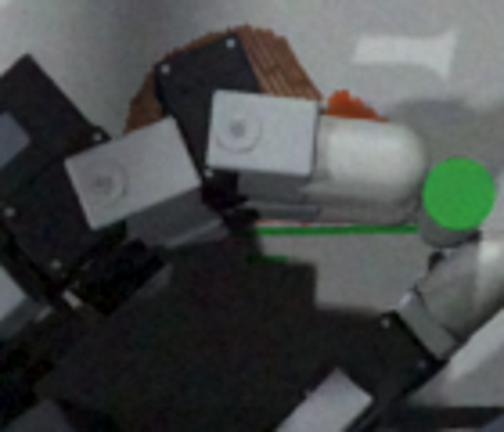

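move(target=[[0,0,0,0,0,0,0.33,0,-0.285,-0.275,0.757,-0.677,-0.315,-0.168,0.33,0,-0.285,-0.275,0.33,-0.12,-0.285,-0.275,0,-0.9,0.013275,0.197306,0.003787,0,0,0,0.43,0,-0.285,-0.275,0.757,-0.677,0.4,-0.168,0.40,0,-0.285,-0.275,0.43,-0.12,-0.285,-0.275,0.7,-0.9],
[0,0,0,0,0,0,0.33,0,-0.285,-0.275,0.757,-0.677,-0.315,-0.168,0.33,0,-0.285,-0.275,0.33,-0.12,-0.285,-0.275,0,-0.9,0.019942,0.182306,-0.007047,0,0,0,0.43,0,-0.285,-0.275,0.757,-0.677,0.4,-0.168,0.40,0,-0.285,-0.275,0.43,-0.12,-0.285,-0.275,0.7,-0.9],
[0,0,0,0,0,0,0.33,0,-0.285,-0.275,0.757,-0.677,-0.315,-0.168,0.33,0,-0.285,-0.275,0.33,-0.12,-0.285,-0.275,0,-0.9,0.019942,0.182306,-0.010732,0,0,0,0.43,0,-0.285,-0.275,0.757,-0.677,0.4,-0.168,0.40,0,-0.285,-0.275,0.43,-0.12,-0.285,-0.275,0.7,-0.9],
[0,0,0,0,0,0,0.33,0,-0.285,-0.275,0.757,-0.677,-0.315,-0.168,0.33,0,-0.285,-0.275,0.33,-0.12,-0.285,-0.275,0,-0.9,-0.002322,-0.003007,-0.012043,0,0,0,0.43,0,-0.285,-0.275,0.757,-0.677,0.4,-0.168,0.40,0,-0.285,-0.275,0.43,-0.12,-0.285,-0.275,0.7,-0.9],
[0,0,0,0,0,0,0.33,0,-0.285,-0.275,0.757,-0.677,-0.315,-0.168,0.33,0,-0.285,-0.275,0.33,-0.12,-0.285,-0.275,0,-0.9,-0.002322,-0.003007,-0.00038,0,0,0,0.43,0,-0.285,-0.275,0.757,-0.677,0.4,-0.168,0.40,0,-0.285,-0.275,0.43,-0.12,-0.285,-0.275,0.7,-0.9],
[0,0,0,0,0,0,0.33,0,-0.285,-0.275,0.757,-0.677,-0.315,-0.168,0.33,0,-0.285,-0.275,0.33,-0.12,-0.285,-0.275,0,-0.9,0.010788,0.198959,0.003787,0,0,0,0.43,0,-0.285,-0.275,0.757,-0.677,0.4,-0.168,0.40,0,-0.285,-0.275,0.43,-0.12,-0.285,-0.275,0.7,-0.9],
[0,0,0,0,0,0,0.33,0,-0.285,-0.275,0.757,-0.677,-0.315,-0.168,0.33,0,-0.285,-0.275,0.33,-0.12,-0.285,-0.275,0,-0.9,0.017455,0.183959,-0.007047,0,0,0,0.43,0,-0.285,-0.275,0.757,-0.677,0.4,-0.168,0.40,0,-0.285,-0.275,0.43,-0.12,-0.285,-0.275,0.7,-0.9],
[0,0,0,0,0,0,0.33,0,-0.285,-0.275,0.757,-0.677,-0.315,-0.168,0.33,0,-0.285,-0.275,0.33,-0.12,-0.285,-0.275,0,-0.9,0.017455,0.183959,-0.010755,0,0,0,0.43,0,-0.285,-0.275,0.757,-0.677,0.4,-0.168,0.40,0,-0.285,-0.275,0.43,-0.12,-0.285,-0.275,0.7,-0.9],
[0,0,0,0,0,0,0.33,0,-0.285,-0.275,0.757,-0.677,-0.315,-0.168,0.33,0,-0.285,-0.275,0.33,-0.12,-0.285,-0.275,0,-0.9,-0.004339,-0.003956,-0.012077,0,0,0,0.43,0,-0.285,-0.275,0.757,-0.677,0.4,-0.168,0.40,0,-0.285,-0.275,0.43,-0.12,-0.285,-0.275,0.7,-0.9],
[0,0,0,0,0,0,0.33,0,-0.285,-0.275,0.757,-0.677,-0.315,-0.168,0.33,0,-0.285,-0.275,0.33,-0.12,-0.285,-0.275,0,-0.9,-0.004339,-0.003956,-0.00038,0,0,0,0.43,0,-0.285,-0.275,0.757,-0.677,0.4,-0.168,0.40,0,-0.285,-0.275,0.43,-0.12,-0.285,-0.275,0.7,-0.9]], speed=[0.2,0.04,0.02,0.055,0.03,0.2,0.04,0.02,0.055,0.03], blend=[0.003,0.0005,0.0003,0.0005,0.003,0.003,0.0005,0.0003,0.0005,0])

move(target=[[0,0,0,0,0,0,0.33,0,-0.285,-0.275,0.757,-0.677,-0.315,-0.168,0.33,0,-0.285,-0.275,0.33,-0.12,-0.285,-0.275,0,-0.9,0.012458,0.203332,0.004167,0,0,0,0.43,0,-0.285,-0.275,0.757,-0.677,0.4,-0.168,0.40,0,-0.285,-0.275,0.43,-0.12,-0.285,-0.275,0.7,-0.9],
[0,0,0,0,0,0,0.33,0,-0.285,-0.275,0.757,-0.677,-0.315,-0.168,0.33,0,-0.285,-0.275,0.33,-0.12,-0.285,-0.275,0,-0.9,0.019125,0.188332,-0.006667,0,0,0,0.43,0,-0.285,-0.275,0.757,-0.677,0.4,-0.168,0.40,0,-0.285,-0.275,0.43,-0.12,-0.285,-0.275,0.7,-0.9],
[0,0,0,0,0,0,0.33,0,-0.285,-0.275,0.757,-0.677,-0.315,-0.168,0.33,0,-0.285,-0.275,0.33,-0.12,-0.285,-0.275,0,-0.9,0.019125,0.188332,-0.010408,0,0,0,0.43,0,-0.285,-0.275,0.757,-0.677,0.4,-0.168,0.40,0,-0.285,-0.275,0.43,-0.12,-0.285,-0.275,0.7,-0.9],
[0,0,0,0,0,0,0.33,0,-0.285,-0.275,0.757,-0.677,-0.315,-0.168,0.33,0,-0.285,-0.275,0.33,-0.12,-0.285,-0.275,0,-0.9,-0.001835,0.000287,-0.01172,0,0,0,0.43,0,-0.285,-0.275,0.757,-0.677,0.4,-0.168,0.40,0,-0.285,-0.275,0.43,-0.12,-0.285,-0.275,0.7,-0.9],
[0,0,0,0,0,0,0.33,0,-0.285,-0.275,0.757,-0.677,-0.315,-0.168,0.33,0,-0.285,-0.275,0.33,-0.12,-0.285,-0.275,0,-0.9,-0.001835,0.000287,0,0,0,0,0.43,0,-0.285,-0.275,0.757,-0.677,0.4,-0.168,0.40,0,-0.285,-0.275,0.43,-0.12,-0.285,-0.275,0.7,-0.9],
[0,0,0,0,0,0,0.33,0,-0.285,-0.275,0.757,-0.677,-0.315,-0.168,0.33,0,-0.285,-0.275,0.33,-0.12,-0.285,-0.275,0,-0.9,0.009606,0.202513,0.004167,0,0,0,0.43,0,-0.285,-0.275,0.757,-0.677,0.4,-0.168,0.40,0,-0.285,-0.275,0.43,-0.12,-0.285,-0.275,0.7,-0.9],
[0,0,0,0,0,0,0.33,0,-0.285,-0.275,0.757,-0.677,-0.315,-0.168,0.33,0,-0.285,-0.275,0.33,-0.12,-0.285,-0.275,0,-0.9,0.016273,0.187513,-0.006667,0,0,0,0.43,0,-0.285,-0.275,0.757,-0.677,0.4,-0.168,0.40,0,-0.285,-0.275,0.43,-0.12,-0.285,-0.275,0.7,-0.9],
[0,0,0,0,0,0,0.33,0,-0.285,-0.275,0.757,-0.677,-0.315,-0.168,0.33,0,-0.285,-0.275,0.33,-0.12,-0.285,-0.275,0,-0.9,0.016273,0.187513,-0.010453,0,0,0,0.43,0,-0.285,-0.275,0.757,-0.677,0.4,-0.168,0.40,0,-0.285,-0.275,0.43,-0.12,-0.285,-0.275,0.7,-0.9],
[0,0,0,0,0,0,0.33,0,-0.285,-0.275,0.757,-0.677,-0.315,-0.168,0.33,0,-0.285,-0.275,0.33,-0.12,-0.285,-0.275,0,-0.9,-0.003488,0.001809,-0.011733,0,0,0,0.43,0,-0.285,-0.275,0.757,-0.677,0.4,-0.168,0.40,0,-0.285,-0.275,0.43,-0.12,-0.285,-0.275,0.7,-0.9],
[0,0,0,0,0,0,0.33,0,-0.285,-0.275,0.757,-0.677,-0.315,-0.168,0.33,0,-0.285,-0.275,0.33,-0.12,-0.285,-0.275,0,-0.9,-0.003488,0.001809,0,0,0,0,0.43,0,-0.285,-0.275,0.757,-0.677,0.4,-0.168,0.40,0,-0.285,-0.275,0.43,-0.12,-0.285,-0.275,0.7,-0.9]], speed=[0.2,0.04,0.02,0.055,0.03,0.2,0.04,0.02,0.055,0.03], blend=[0.003,0.0005,0.0003,0.0005,0.003,0.003,0.0005,0.0003,0.0005,0])

move(target=[[0,0,0,0,0,0,0.33,0,-0.285,-0.275,0.757,-0.677,-0.315,-0.168,0.33,0,-0.285,-0.275,0.33,-0.12,-0.285,-0.275,0,-0.9,0.009816,0.197002,0.004167,0,0,0,0.43,0,-0.285,-0.275,0.757,-0.677,0.4,-0.168,0.40,0,-0.285,-0.275,0.43,-0.12,-0.285,-0.275,0.7,-0.9],
[0,0,0,0,0,0,0.33,0,-0.285,-0.275,0.757,-0.677,-0.315,-0.168,0.33,0,-0.285,-0.275,0.33,-0.12,-0.285,-0.275,0,-0.9,0.016483,0.182002,-0.006667,0,0,0,0.43,0,-0.285,-0.275,0.757,-0.677,0.4,-0.168,0.40,0,-0.285,-0.275,0.43,-0.12,-0.285,-0.275,0.7,-0.9],
[0,0,0,0,0,0,0.33,0,-0.285,-0.275,0.757,-0.677,-0.315,-0.168,0.33,0,-0.285,-0.275,0.33,-0.12,-0.285,-0.275,0,-0.9,0.016483,0.182002,-0.01052,0,0,0,0.43,0,-0.285,-0.275,0.757,-0.677,0.4,-0.168,0.40,0,-0.285,-0.275,0.43,-0.12,-0.285,-0.275,0.7,-0.9],
[0,0,0,0,0,0,0.33,0,-0.285,-0.275,0.757,-0.677,-0.315,-0.168,0.33,0,-0.285,-0.275,0.33,-0.12,-0.285,-0.275,0,-0.9,-0.001104,0.00523,-0.011717,0,0,0,0.43,0,-0.285,-0.275,0.757,-0.677,0.4,-0.168,0.40,0,-0.285,-0.275,0.43,-0.12,-0.285,-0.275,0.7,-0.9],
[0,0,0,0,0,0,0.33,0,-0.285,-0.275,0.757,-0.677,-0.315,-0.168,0.33,0,-0.285,-0.275,0.33,-0.12,-0.285,-0.275,0,-0.9,-0.001104,0.00523,0.02,0,0,0,0.43,0,-0.285,-0.275,0.757,-0.677,0.4,-0.168,0.40,0,-0.285,-0.275,0.43,-0.12,-0.285,-0.275,0.7,-0.9],
[0,0,0,0,0,0,0.33,0,-0.285,-0.275,0.757,-0.677,-0.315,-0.168,0.33,0,-0.285,-0.275,0.33,-0.12,-0.285,-0.275,0,-0.9,0.05,-0.25,0.066,0,0,0,0.43,0,-0.285,-0.275,0.757,-0.677,0.4,-0.168,0.40,0,-0.285,-0.275,0.43,-0.12,-0.285,-0.275,0.7,-0.9]], speed=[0.2,0.04,0.02,0.055,0.03,0.2], blend=[0.003,0.0005,0.0003,0.0005,0.005,0], cameras=["cam_above"])

zoom_image(camera="cam_above", region=[380, 180, 520, 300])

Scene clock: 3822.73 s.
left_arm: end_effector_position=(+0.5500, +0.6000, +0.3500) hand_goal=(+0.330, +0.000, -0.286, -0.276, +0.756, -0.678, -0.316, -0.168, +0.330, +0.000, -0.286, -0.276, +0.330, -0.120, -0.286, -0.276) hand_measured=(+0.330, -0.002, -0.290, -0.280, +0.754, -0.678, -0.312, -0.170, +0.332, +0.000, -0.290, -0.280, +0.330, -0.118, -0.290, -0.280) hand_current_ma=(+0, +0, -1, -1, -1, +0, +2, +0, +0, +0, -1, -1, +0, +0, -1, -1) hand_state=(goal, goal, goal, goal, goal, goal, goal, goal, goal, goal, goal, goal, goal, goal, goal, goal) hand_current_limit=0.00 hand_speed=-0.90 end_effector_quat_wxyz=(+0.392, -0.510, +0.608, -0.466) | right_arm: end_effector_position=(+0.6564, -0.0865, +0.0798) hand_goal=(+0.430, +0.000, -0.286, -0.276, +0.756, -0.678, +0.400, -0.168, +0.400, +0.000, -0.286, -0.276, +0.430, -0.120, -0.286, -0.276) hand_measured=(+0.360, -0.002, -0.318, -0.288, +0.746, -0.678, -0.090, -0.208, +0.354, -0.004, -0.300, -0.280, +0.376, -0.122, -0.302, -0.282) hand_current_ma=(-226, -2, -73, -21, -18, -1, -467, -143, -127, -4, -23, -6, -157, -2, -30, -9) hand_state=(blocked, goal, blocked, goal, goal, goal, blocked, blocked, blocked, goal, goal, goal, blocked, goal, goal, goal) hand_current_limit=0.70 hand_speed=-0.90 end_effector_quat_wxyz=(-0.148, +0.714, +0.159, +0.666)
Joint positions: left_arm=[4.248 -1.476 -2.108 -0.292 0.397 3.838] | right_arm=[0.317 -0.88 1.647 -0.697 1.483 -1.578]
Joint torques (N m): left_arm=[-3.97 23.06 14.15 2.94 -3.17 -0.61] | right_arm=[10 -28.72 -27.22 -3.78 1.49 -0.25]
Wrist force (N, zeroed by zero_wrist_force): left_arm=[0.0 0.1 0.3] | right_arm=[-0.1 0.3 0.5]
Wrist torque (N m, zeroed by zero_wrist_force): left_arm=[-0.03 0.03 -0.19] | right_arm=[0.00 -0.02 0.02]
Wrist force, peak (N, zeroed by zero_wrist_force): left_arm=[0.3 -0.2 0.4] | right_arm=[1.5 9.6 0.9]
Hand target: left_arm +0.5500, +0.6000, +0.3500; +0.392, -0.510, +0.608, -0.466 | right_arm +0.6564, -0.0865, +0.0795; -0.148, +0.714, +0.159, +0.666
Off the commanded pose: left_arm 0.000 m, 0 deg | right_arm 0.000 m, 0 deg.
move: done

Scene clock: 3829.73 s.
left_arm: end_effector_position=(+0.5500, +0.6000, +0.3500) hand_goal=(+0.330, +0.000, -0.286, -0.276, +0.756, -0.678, -0.316, -0.168, +0.330, +0.000, -0.286, -0.276, +0.330, -0.120, -0.286, -0.276) hand_measured=(+0.330, -0.002, -0.290, -0.280, +0.754, -0.678, -0.312, -0.170, +0.332, +0.000, -0.290, -0.280, +0.330, -0.118, -0.290, -0.280) hand_current_ma=(+0, +0, -1, -1, -1, +0, +2, +0, +0, +0, -1, -1, +0, +0, -1, -1) hand_state=(goal, goal, goal, goal, goal, goal, goal, goal, goal, goal, goal, goal, goal, goal, goal, goal) hand_current_limit=0.00 hand_speed=-0.90 end_effector_quat_wxyz=(+0.392, -0.510, +0.608, -0.466) | right_arm: end_effector_position=(+0.6543, -0.0854, +0.0798) hand_goal=(+0.430, +0.000, -0.286, -0.276, +0.756, -0.678, +0.400, -0.168, +0.400, +0.000, -0.286, -0.276, +0.430, -0.120, -0.286, -0.276) hand_measured=(+0.362, -0.002, -0.322, -0.290, +0.744, -0.678, -0.090, -0.208, +0.358, -0.004, -0.300, -0.282, +0.380, -0.122, -0.302, -0.282) hand_current_ma=(-217, -1, -82, -25, -19, -1, -467, -150, -117, -4, -26, -7, -144, -3, -30, -9) hand_state=(blocked, goal, blocked, goal, goal, goal, blocked, blocked, blocked, goal, goal, goal, blocked, goal, goal, goal) hand_current_limit=0.70 hand_speed=-0.90 end_effector_quat_wxyz=(-0.148, +0.714, +0.159, +0.666)
Joint positions: left_arm=[4.248 -1.476 -2.108 -0.292 0.397 3.838] | right_arm=[0.321 -0.882 1.651 -0.699 1.486 -1.577]
Joint torques (N m): left_arm=[-4.32 21.59 13.89 3.22 -3.39 -0.65] | right_arm=[10.03 -28.44 -27.24 -3.79 1.43 -0.25]
Wrist force (N, zeroed by zero_wrist_force): left_arm=[0.1 0.0 0.2] | right_arm=[0.0 -0.1 0.2]
Wrist torque (N m, zeroed by zero_wrist_force): left_arm=[-0.03 0.01 -0.17] | right_arm=[-0.02 -0.02 0.01]
Wrist force, peak (N, zeroed by zero_wrist_force): left_arm=[0.4 0.0 0.3] | right_arm=[1.3 9.5 1.0]
Hand target: left_arm +0.5500, +0.6000, +0.3500; +0.392, -0.510, +0.608, -0.466 | right_arm +0.6543, -0.0854, +0.0795; -0.148, +0.714, +0.159, +0.666
Off the commanded pose: left_arm 0.000 m, 0 deg | right_arm 0.000 m, 0 deg.
move: done

Scene clock: 3834.63 s.
left_arm: end_effector_position=(+0.5500, +0.6000, +0.3500) hand_goal=(+0.330, +0.000, -0.286, -0.276, +0.756, -0.678, -0.316, -0.168, +0.330, +0.000, -0.286, -0.276, +0.330, -0.120, -0.286, -0.276) hand_measured=(+0.330, -0.002, -0.290, -0.280, +0.754, -0.678, -0.312, -0.170, +0.332, +0.000, -0.290, -0.280, +0.330, -0.118, -0.290, -0.280) hand_current_ma=(+0, +0, -1, -1, -1, +0, +2, +0, +0, +0, -1, -1, +0, +0, -1, -1) hand_state=(goal, goal, goal, goal, goal, goal, goal, goal, goal, goal, goal, goal, goal, goal, goal, goal) hand_current_limit=0.00 hand_speed=-0.90 end_effector_quat_wxyz=(+0.392, -0.510, +0.608, -0.466) | right_arm: end_effector_position=(+0.6842, -0.2354, +0.1192) hand_goal=(+0.430, +0.000, -0.286, -0.276, +0.756, -0.678, +0.400, -0.168, +0.400, +0.000, -0.286, -0.276, +0.430, -0.120, -0.286, -0.276) hand_measured=(+0.362, -0.002, -0.322, -0.290, +0.744, -0.678, -0.090, -0.210, +0.358, -0.004, -0.300, -0.282, +0.380, -0.124, -0.302, -0.282) hand_current_ma=(-214, -2, -84, -25, -20, -1, -467, -153, -113, -4, -27, -7, -140, -3, -31, -9) hand_state=(blocked, goal, blocked, goal, goal, goal, blocked, blocked, blocked, goal, goal, goal, blocked, goal, goal, goal) hand_current_limit=0.70 hand_speed=-0.90 end_effector_quat_wxyz=(-0.148, +0.714, +0.159, +0.666)
Joint positions: left_arm=[4.248 -1.476 -2.108 -0.292 0.397 3.838] | right_arm=[0.028 -1.016 1.763 -0.672 1.195 -1.599]
Joint torques (N m): left_arm=[-4.06 21.44 14.74 3.14 -3.17 -0.8] | right_arm=[-2.87 -17.07 -29.3 -3.72 -0.25 1.38]
Wrist force (N, zeroed by zero_wrist_force): left_arm=[-0.1 -0.1 0.1] | right_arm=[0.2 0.1 0.2]
Wrist torque (N m, zeroed by zero_wrist_force): left_arm=[-0.04 0.03 -0.18] | right_arm=[0.00 -0.05 0.03]
Wrist force, peak (N, zeroed by zero_wrist_force): left_arm=[0.3 -0.1 0.4] | right_arm=[0.0 8.2 -1.1]
Hand target: left_arm +0.5500, +0.6000, +0.3500; +0.392, -0.510, +0.608, -0.466 | right_arm +0.6843, -0.2354, +0.1191; -0.148, +0.714, +0.159, +0.666
Off the commanded pose: left_arm 0.000 m, 0 deg | right_arm 0.000 m, 0 deg.
move: done
Images, in order (width x height): cam_above 896x504.

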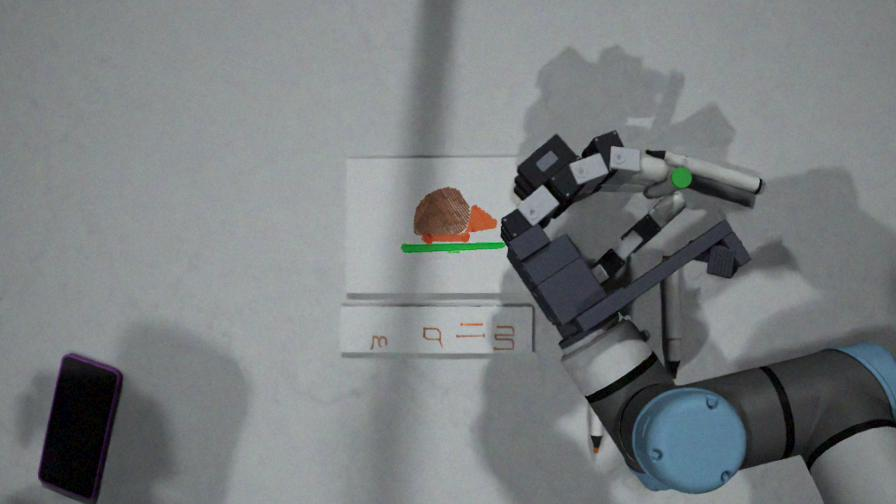

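Scaled by 3.600.

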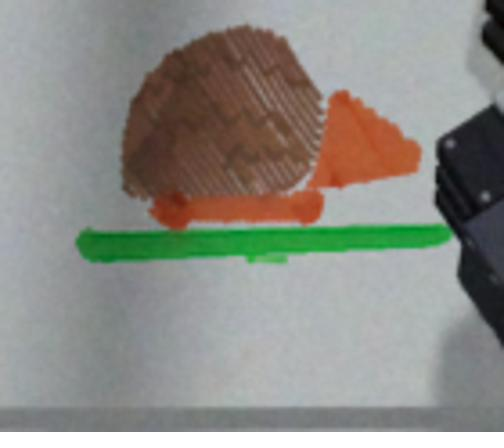

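move(target=[[0,0,0,0,0,0,0.33,0,-0.285,-0.275,0.757,-0.677,-0.315,-0.168,0.33,0,-0.285,-0.275,0.33,-0.12,-0.285,-0.275,0,-0.9,-0.043642,0.4467,-0.061833,0,0,0,0.43,0,-0.285,-0.275,0.757,-0.677,0.4,-0.168,0.40,0,-0.285,-0.275,0.43,-0.12,-0.285,-0.275,0.7,-0.9],
[0,0,0,0,0,0,0.33,0,-0.285,-0.275,0.757,-0.677,-0.315,-0.168,0.33,0,-0.285,-0.275,0.33,-0.12,-0.285,-0.275,0,-0.9,-0.036975,0.4317,-0.072667,0,0,0,0.43,0,-0.285,-0.275,0.757,-0.677,0.4,-0.168,0.40,0,-0.285,-0.275,0.43,-0.12,-0.285,-0.275,0.7,-0.9],
[0,0,0,0,0,0,0.33,0,-0.285,-0.275,0.757,-0.677,-0.315,-0.168,0.33,0,-0.285,-0.275,0.33,-0.12,-0.285,-0.275,0,-0.9,-0.036975,0.4317,-0.076568,0,0,0,0.43,0,-0.285,-0.275,0.757,-0.677,0.4,-0.168,0.40,0,-0.285,-0.275,0.43,-0.12,-0.285,-0.275,0.7,-0.9],
[0,0,0,0,0,0,0.33,0,-0.285,-0.275,0.757,-0.677,-0.315,-0.168,0.33,0,-0.285,-0.275,0.33,-0.12,-0.285,-0.275,0,-0.9,-0.054562,0.254927,-0.077765,0,0,0,0.43,0,-0.285,-0.275,0.757,-0.677,0.4,-0.168,0.40,0,-0.285,-0.275,0.43,-0.12,-0.285,-0.275,0.7,-0.9],
[0,0,0,0,0,0,0.33,0,-0.285,-0.275,0.757,-0.677,-0.315,-0.168,0.33,0,-0.285,-0.275,0.33,-0.12,-0.285,-0.275,0,-0.9,-0.054562,0.254927,-0.066,0,0,0,0.43,0,-0.285,-0.275,0.757,-0.677,0.4,-0.168,0.40,0,-0.285,-0.275,0.43,-0.12,-0.285,-0.275,0.7,-0.9],
[0,0,0,0,0,0,0.33,0,-0.285,-0.275,0.757,-0.677,-0.315,-0.168,0.33,0,-0.285,-0.275,0.33,-0.12,-0.285,-0.275,0,-0.9,-0.034201,0.430897,-0.061833,0,0,0,0.43,0,-0.285,-0.275,0.757,-0.677,0.4,-0.168,0.40,0,-0.285,-0.275,0.43,-0.12,-0.285,-0.275,0.7,-0.9],
[0,0,0,0,0,0,0.33,0,-0.285,-0.275,0.757,-0.677,-0.315,-0.168,0.33,0,-0.285,-0.275,0.33,-0.12,-0.285,-0.275,0,-0.9,-0.027534,0.415897,-0.072667,0,0,0,0.43,0,-0.285,-0.275,0.757,-0.677,0.4,-0.168,0.40,0,-0.285,-0.275,0.43,-0.12,-0.285,-0.275,0.7,-0.9],
[0,0,0,0,0,0,0.33,0,-0.285,-0.275,0.757,-0.677,-0.315,-0.168,0.33,0,-0.285,-0.275,0.33,-0.12,-0.285,-0.275,0,-0.9,-0.027534,0.415897,-0.076533,0,0,0,0.43,0,-0.285,-0.275,0.757,-0.677,0.4,-0.168,0.40,0,-0.285,-0.275,0.43,-0.12,-0.285,-0.275,0.7,-0.9],
[0,0,0,0,0,0,0.33,0,-0.285,-0.275,0.757,-0.677,-0.315,-0.168,0.33,0,-0.285,-0.275,0.33,-0.12,-0.285,-0.275,0,-0.9,-0.039672,0.325083,-0.07715,0,0,0,0.43,0,-0.285,-0.275,0.757,-0.677,0.4,-0.168,0.40,0,-0.285,-0.275,0.43,-0.12,-0.285,-0.275,0.7,-0.9],
[0,0,0,0,0,0,0.33,0,-0.285,-0.275,0.757,-0.677,-0.315,-0.168,0.33,0,-0.285,-0.275,0.33,-0.12,-0.285,-0.275,0,-0.9,-0.039672,0.325083,-0.066,0,0,0,0.43,0,-0.285,-0.275,0.757,-0.677,0.4,-0.168,0.40,0,-0.285,-0.275,0.43,-0.12,-0.285,-0.275,0.7,-0.9]], speed=[0.2,0.04,0.02,0.055,0.03,0.2,0.04,0.02,0.055,0.03], blend=[0.003,0.0005,0.0003,0.0005,0.003,0.003,0.0005,0.0003,0.0005,0])

move(target=[[0,0,0,0,0,0,0.33,0,-0.285,-0.275,0.757,-0.677,-0.315,-0.168,0.33,0,-0.285,-0.275,0.33,-0.12,-0.285,-0.275,0,-0.9,0.003404,0.112037,0.004167,0,0,0,0.43,0,-0.285,-0.275,0.757,-0.677,0.4,-0.168,0.40,0,-0.285,-0.275,0.43,-0.12,-0.285,-0.275,0.7,-0.9],
[0,0,0,0,0,0,0.33,0,-0.285,-0.275,0.757,-0.677,-0.315,-0.168,0.33,0,-0.285,-0.275,0.33,-0.12,-0.285,-0.275,0,-0.9,0.010071,0.097037,-0.006667,0,0,0,0.43,0,-0.285,-0.275,0.757,-0.677,0.4,-0.168,0.40,0,-0.285,-0.275,0.43,-0.12,-0.285,-0.275,0.7,-0.9],
[0,0,0,0,0,0,0.33,0,-0.285,-0.275,0.757,-0.677,-0.315,-0.168,0.33,0,-0.285,-0.275,0.33,-0.12,-0.285,-0.275,0,-0.9,0.010071,0.097037,-0.010525,0,0,0,0.43,0,-0.285,-0.275,0.757,-0.677,0.4,-0.168,0.40,0,-0.285,-0.275,0.43,-0.12,-0.285,-0.275,0.7,-0.9],
[0,0,0,0,0,0,0.33,0,-0.285,-0.275,0.757,-0.677,-0.315,-0.168,0.33,0,-0.285,-0.275,0.33,-0.12,-0.285,-0.275,0,-0.9,-0.003355,-0.005376,-0.011227,0,0,0,0.43,0,-0.285,-0.275,0.757,-0.677,0.4,-0.168,0.40,0,-0.285,-0.275,0.43,-0.12,-0.285,-0.275,0.7,-0.9],
[0,0,0,0,0,0,0.33,0,-0.285,-0.275,0.757,-0.677,-0.315,-0.168,0.33,0,-0.285,-0.275,0.33,-0.12,-0.285,-0.275,0,-0.9,-0.003355,-0.005376,0,0,0,0,0.43,0,-0.285,-0.275,0.757,-0.677,0.4,-0.168,0.40,0,-0.285,-0.275,0.43,-0.12,-0.285,-0.275,0.7,-0.9],
[0,0,0,0,0,0,0.33,0,-0.285,-0.275,0.757,-0.677,-0.315,-0.168,0.33,0,-0.285,-0.275,0.33,-0.12,-0.285,-0.275,0,-0.9,-0.000367,0.106726,0.004167,0,0,0,0.43,0,-0.285,-0.275,0.757,-0.677,0.4,-0.168,0.40,0,-0.285,-0.275,0.43,-0.12,-0.285,-0.275,0.7,-0.9],
[0,0,0,0,0,0,0.33,0,-0.285,-0.275,0.757,-0.677,-0.315,-0.168,0.33,0,-0.285,-0.275,0.33,-0.12,-0.285,-0.275,0,-0.9,0.0063,0.091726,-0.006667,0,0,0,0.43,0,-0.285,-0.275,0.757,-0.677,0.4,-0.168,0.40,0,-0.285,-0.275,0.43,-0.12,-0.285,-0.275,0.7,-0.9],
[0,0,0,0,0,0,0.33,0,-0.285,-0.275,0.757,-0.677,-0.315,-0.168,0.33,0,-0.285,-0.275,0.33,-0.12,-0.285,-0.275,0,-0.9,0.0063,0.091726,-0.010605,0,0,0,0.43,0,-0.285,-0.275,0.757,-0.677,0.4,-0.168,0.40,0,-0.285,-0.275,0.43,-0.12,-0.285,-0.275,0.7,-0.9],
[0,0,0,0,0,0,0.33,0,-0.285,-0.275,0.757,-0.677,-0.315,-0.168,0.33,0,-0.285,-0.275,0.33,-0.12,-0.285,-0.275,0,-0.9,-0.005005,0.000782,-0.011213,0,0,0,0.43,0,-0.285,-0.275,0.757,-0.677,0.4,-0.168,0.40,0,-0.285,-0.275,0.43,-0.12,-0.285,-0.275,0.7,-0.9],
[0,0,0,0,0,0,0.33,0,-0.285,-0.275,0.757,-0.677,-0.315,-0.168,0.33,0,-0.285,-0.275,0.33,-0.12,-0.285,-0.275,0,-0.9,-0.005005,0.000782,0.02,0,0,0,0.43,0,-0.285,-0.275,0.757,-0.677,0.4,-0.168,0.40,0,-0.285,-0.275,0.43,-0.12,-0.285,-0.275,0.7,-0.9],
[0,0,0,0,0,0,0.33,0,-0.285,-0.275,0.757,-0.677,-0.315,-0.168,0.33,0,-0.285,-0.275,0.33,-0.12,-0.285,-0.275,0,-0.9,0.05,-0.32,0.066,0,0,0,0.43,0,-0.285,-0.275,0.757,-0.677,0.4,-0.168,0.40,0,-0.285,-0.275,0.43,-0.12,-0.285,-0.275,0.7,-0.9]], speed=[0.2,0.04,0.02,0.055,0.03,0.2,0.04,0.02,0.055,0.03,0.2], blend=[0.003,0.0005,0.0003,0.0005,0.003,0.003,0.0005,0.0003,0.0005,0.005,0], cameras=["cam_above"])

zoom_image(camera="cam_above", region=[380, 180, 520, 300])

Scene clock: 3875.93 s.
left_arm: end_effector_position=(+0.5500, +0.6000, +0.3500) hand_goal=(+0.330, +0.000, -0.286, -0.276, +0.756, -0.678, -0.316, -0.168, +0.330, +0.000, -0.286, -0.276, +0.330, -0.120, -0.286, -0.276) hand_measured=(+0.330, -0.002, -0.290, -0.280, +0.754, -0.678, -0.312, -0.170, +0.332, +0.000, -0.290, -0.280, +0.330, -0.118, -0.290, -0.280) hand_current_ma=(+0, +0, -1, -1, -1, +0, +2, +0, +0, +0, -1, -1, +0, +0, -1, -1) hand_state=(goal, goal, goal, goal, goal, goal, goal, goal, goal, goal, goal, goal, goal, goal, goal, goal) hand_current_limit=0.00 hand_speed=-0.90 end_effector_quat_wxyz=(+0.392, -0.510, +0.608, -0.466) | right_arm: end_effector_position=(+0.6605, -0.0404, +0.0798) hand_goal=(+0.430, +0.000, -0.286, -0.276, +0.756, -0.678, +0.400, -0.168, +0.400, +0.000, -0.286, -0.276, +0.430, -0.120, -0.286, -0.276) hand_measured=(+0.364, -0.002, -0.322, -0.292, +0.744, -0.678, -0.090, -0.210, +0.360, -0.004, -0.302, -0.282, +0.382, -0.124, -0.302, -0.282) hand_current_ma=(-210, -1, -88, -27, -20, -1, -467, -156, -109, -4, -28, -8, -135, -3, -31, -9) hand_state=(blocked, goal, blocked, goal, goal, goal, blocked, blocked, blocked, goal, goal, goal, blocked, goal, goal, goal) hand_current_limit=0.70 hand_speed=-0.90 end_effector_quat_wxyz=(-0.148, +0.714, +0.159, +0.666)
Joint positions: left_arm=[4.248 -1.476 -2.108 -0.292 0.397 3.838] | right_arm=[0.391 -0.826 1.542 -0.645 1.556 -1.573]
Joint torques (N m): left_arm=[-3.5 23.37 13.87 3.23 -3.01 -0.64] | right_arm=[9.99 -33.99 -27.53 -3.64 1.51 -0.42]
Wrist force (N, zeroed by zero_wrist_force): left_arm=[0.1 0.3 0.3] | right_arm=[0.0 -0.3 0.5]
Wrist torque (N m, zeroed by zero_wrist_force): left_arm=[0.00 0.02 -0.18] | right_arm=[-0.07 -0.03 0.04]
Wrist force, peak (N, zeroed by zero_wrist_force): left_arm=[0.4 -0.3 0.2] | right_arm=[1.2 9.0 0.7]
Hand target: left_arm +0.5500, +0.6000, +0.3500; +0.392, -0.510, +0.608, -0.466 | right_arm +0.6605, -0.0403, +0.0795; -0.148, +0.714, +0.159, +0.666
Off the commanded pose: left_arm 0.000 m, 0 deg | right_arm 0.000 m, 0 deg.
move: done

Scene clock: 3881.97 s.
left_arm: end_effector_position=(+0.5500, +0.6000, +0.3500) hand_goal=(+0.330, +0.000, -0.286, -0.276, +0.756, -0.678, -0.316, -0.168, +0.330, +0.000, -0.286, -0.276, +0.330, -0.120, -0.286, -0.276) hand_measured=(+0.330, -0.002, -0.290, -0.280, +0.754, -0.678, -0.312, -0.170, +0.332, +0.000, -0.290, -0.280, +0.330, -0.118, -0.290, -0.280) hand_current_ma=(+0, +0, -1, -1, -1, +0, +2, +0, +0, +0, -1, -1, +0, +0, -1, -1) hand_state=(goal, goal, goal, goal, goal, goal, goal, goal, goal, goal, goal, goal, goal, goal, goal, goal) hand_current_limit=0.00 hand_speed=-0.90 end_effector_quat_wxyz=(+0.392, -0.510, +0.608, -0.466) | right_arm: end_effector_position=(+0.6904, -0.2323, +0.1192) hand_goal=(+0.430, +0.000, -0.286, -0.276, +0.756, -0.678, +0.400, -0.168, +0.400, +0.000, -0.286, -0.276, +0.430, -0.120, -0.286, -0.276) hand_measured=(+0.364, -0.002, -0.322, -0.292, +0.744, -0.678, -0.090, -0.212, +0.360, -0.004, -0.302, -0.282, +0.384, -0.124, -0.304, -0.282) hand_current_ma=(-205, -2, -88, -27, -20, -1, -467, -161, -106, -4, -28, -8, -130, -3, -32, -9) hand_state=(blocked, goal, blocked, goal, goal, goal, blocked, blocked, blocked, goal, goal, goal, blocked, goal, goal, goal) hand_current_limit=0.70 hand_speed=-0.90 end_effector_quat_wxyz=(-0.148, +0.714, +0.159, +0.666)
Joint positions: left_arm=[4.248 -1.476 -2.108 -0.292 0.397 3.838] | right_arm=[0.033 -1.003 1.74 -0.662 1.2 -1.599]
Joint torques (N m): left_arm=[-3.71 21.75 14.98 3.19 -3.13 -0.69] | right_arm=[-3.1 -17.17 -31.2 -2.82 -0.09 1.48]
Wrist force (N, zeroed by zero_wrist_force): left_arm=[0.2 0.0 0.3] | right_arm=[0.3 0.3 0.1]
Wrist torque (N m, zeroed by zero_wrist_force): left_arm=[-0.03 0.01 -0.17] | right_arm=[0.04 -0.07 0.05]
Wrist force, peak (N, zeroed by zero_wrist_force): left_arm=[0.0 -0.2 0.4] | right_arm=[0.1 8.7 0.2]
Hand target: left_arm +0.5500, +0.6000, +0.3500; +0.392, -0.510, +0.608, -0.466 | right_arm +0.6905, -0.2323, +0.1191; -0.148, +0.714, +0.159, +0.666
Off the commanded pose: left_arm 0.000 m, 0 deg | right_arm 0.000 m, 0 deg.
move: done
Images, in order (width x height): cam_above 896x504.

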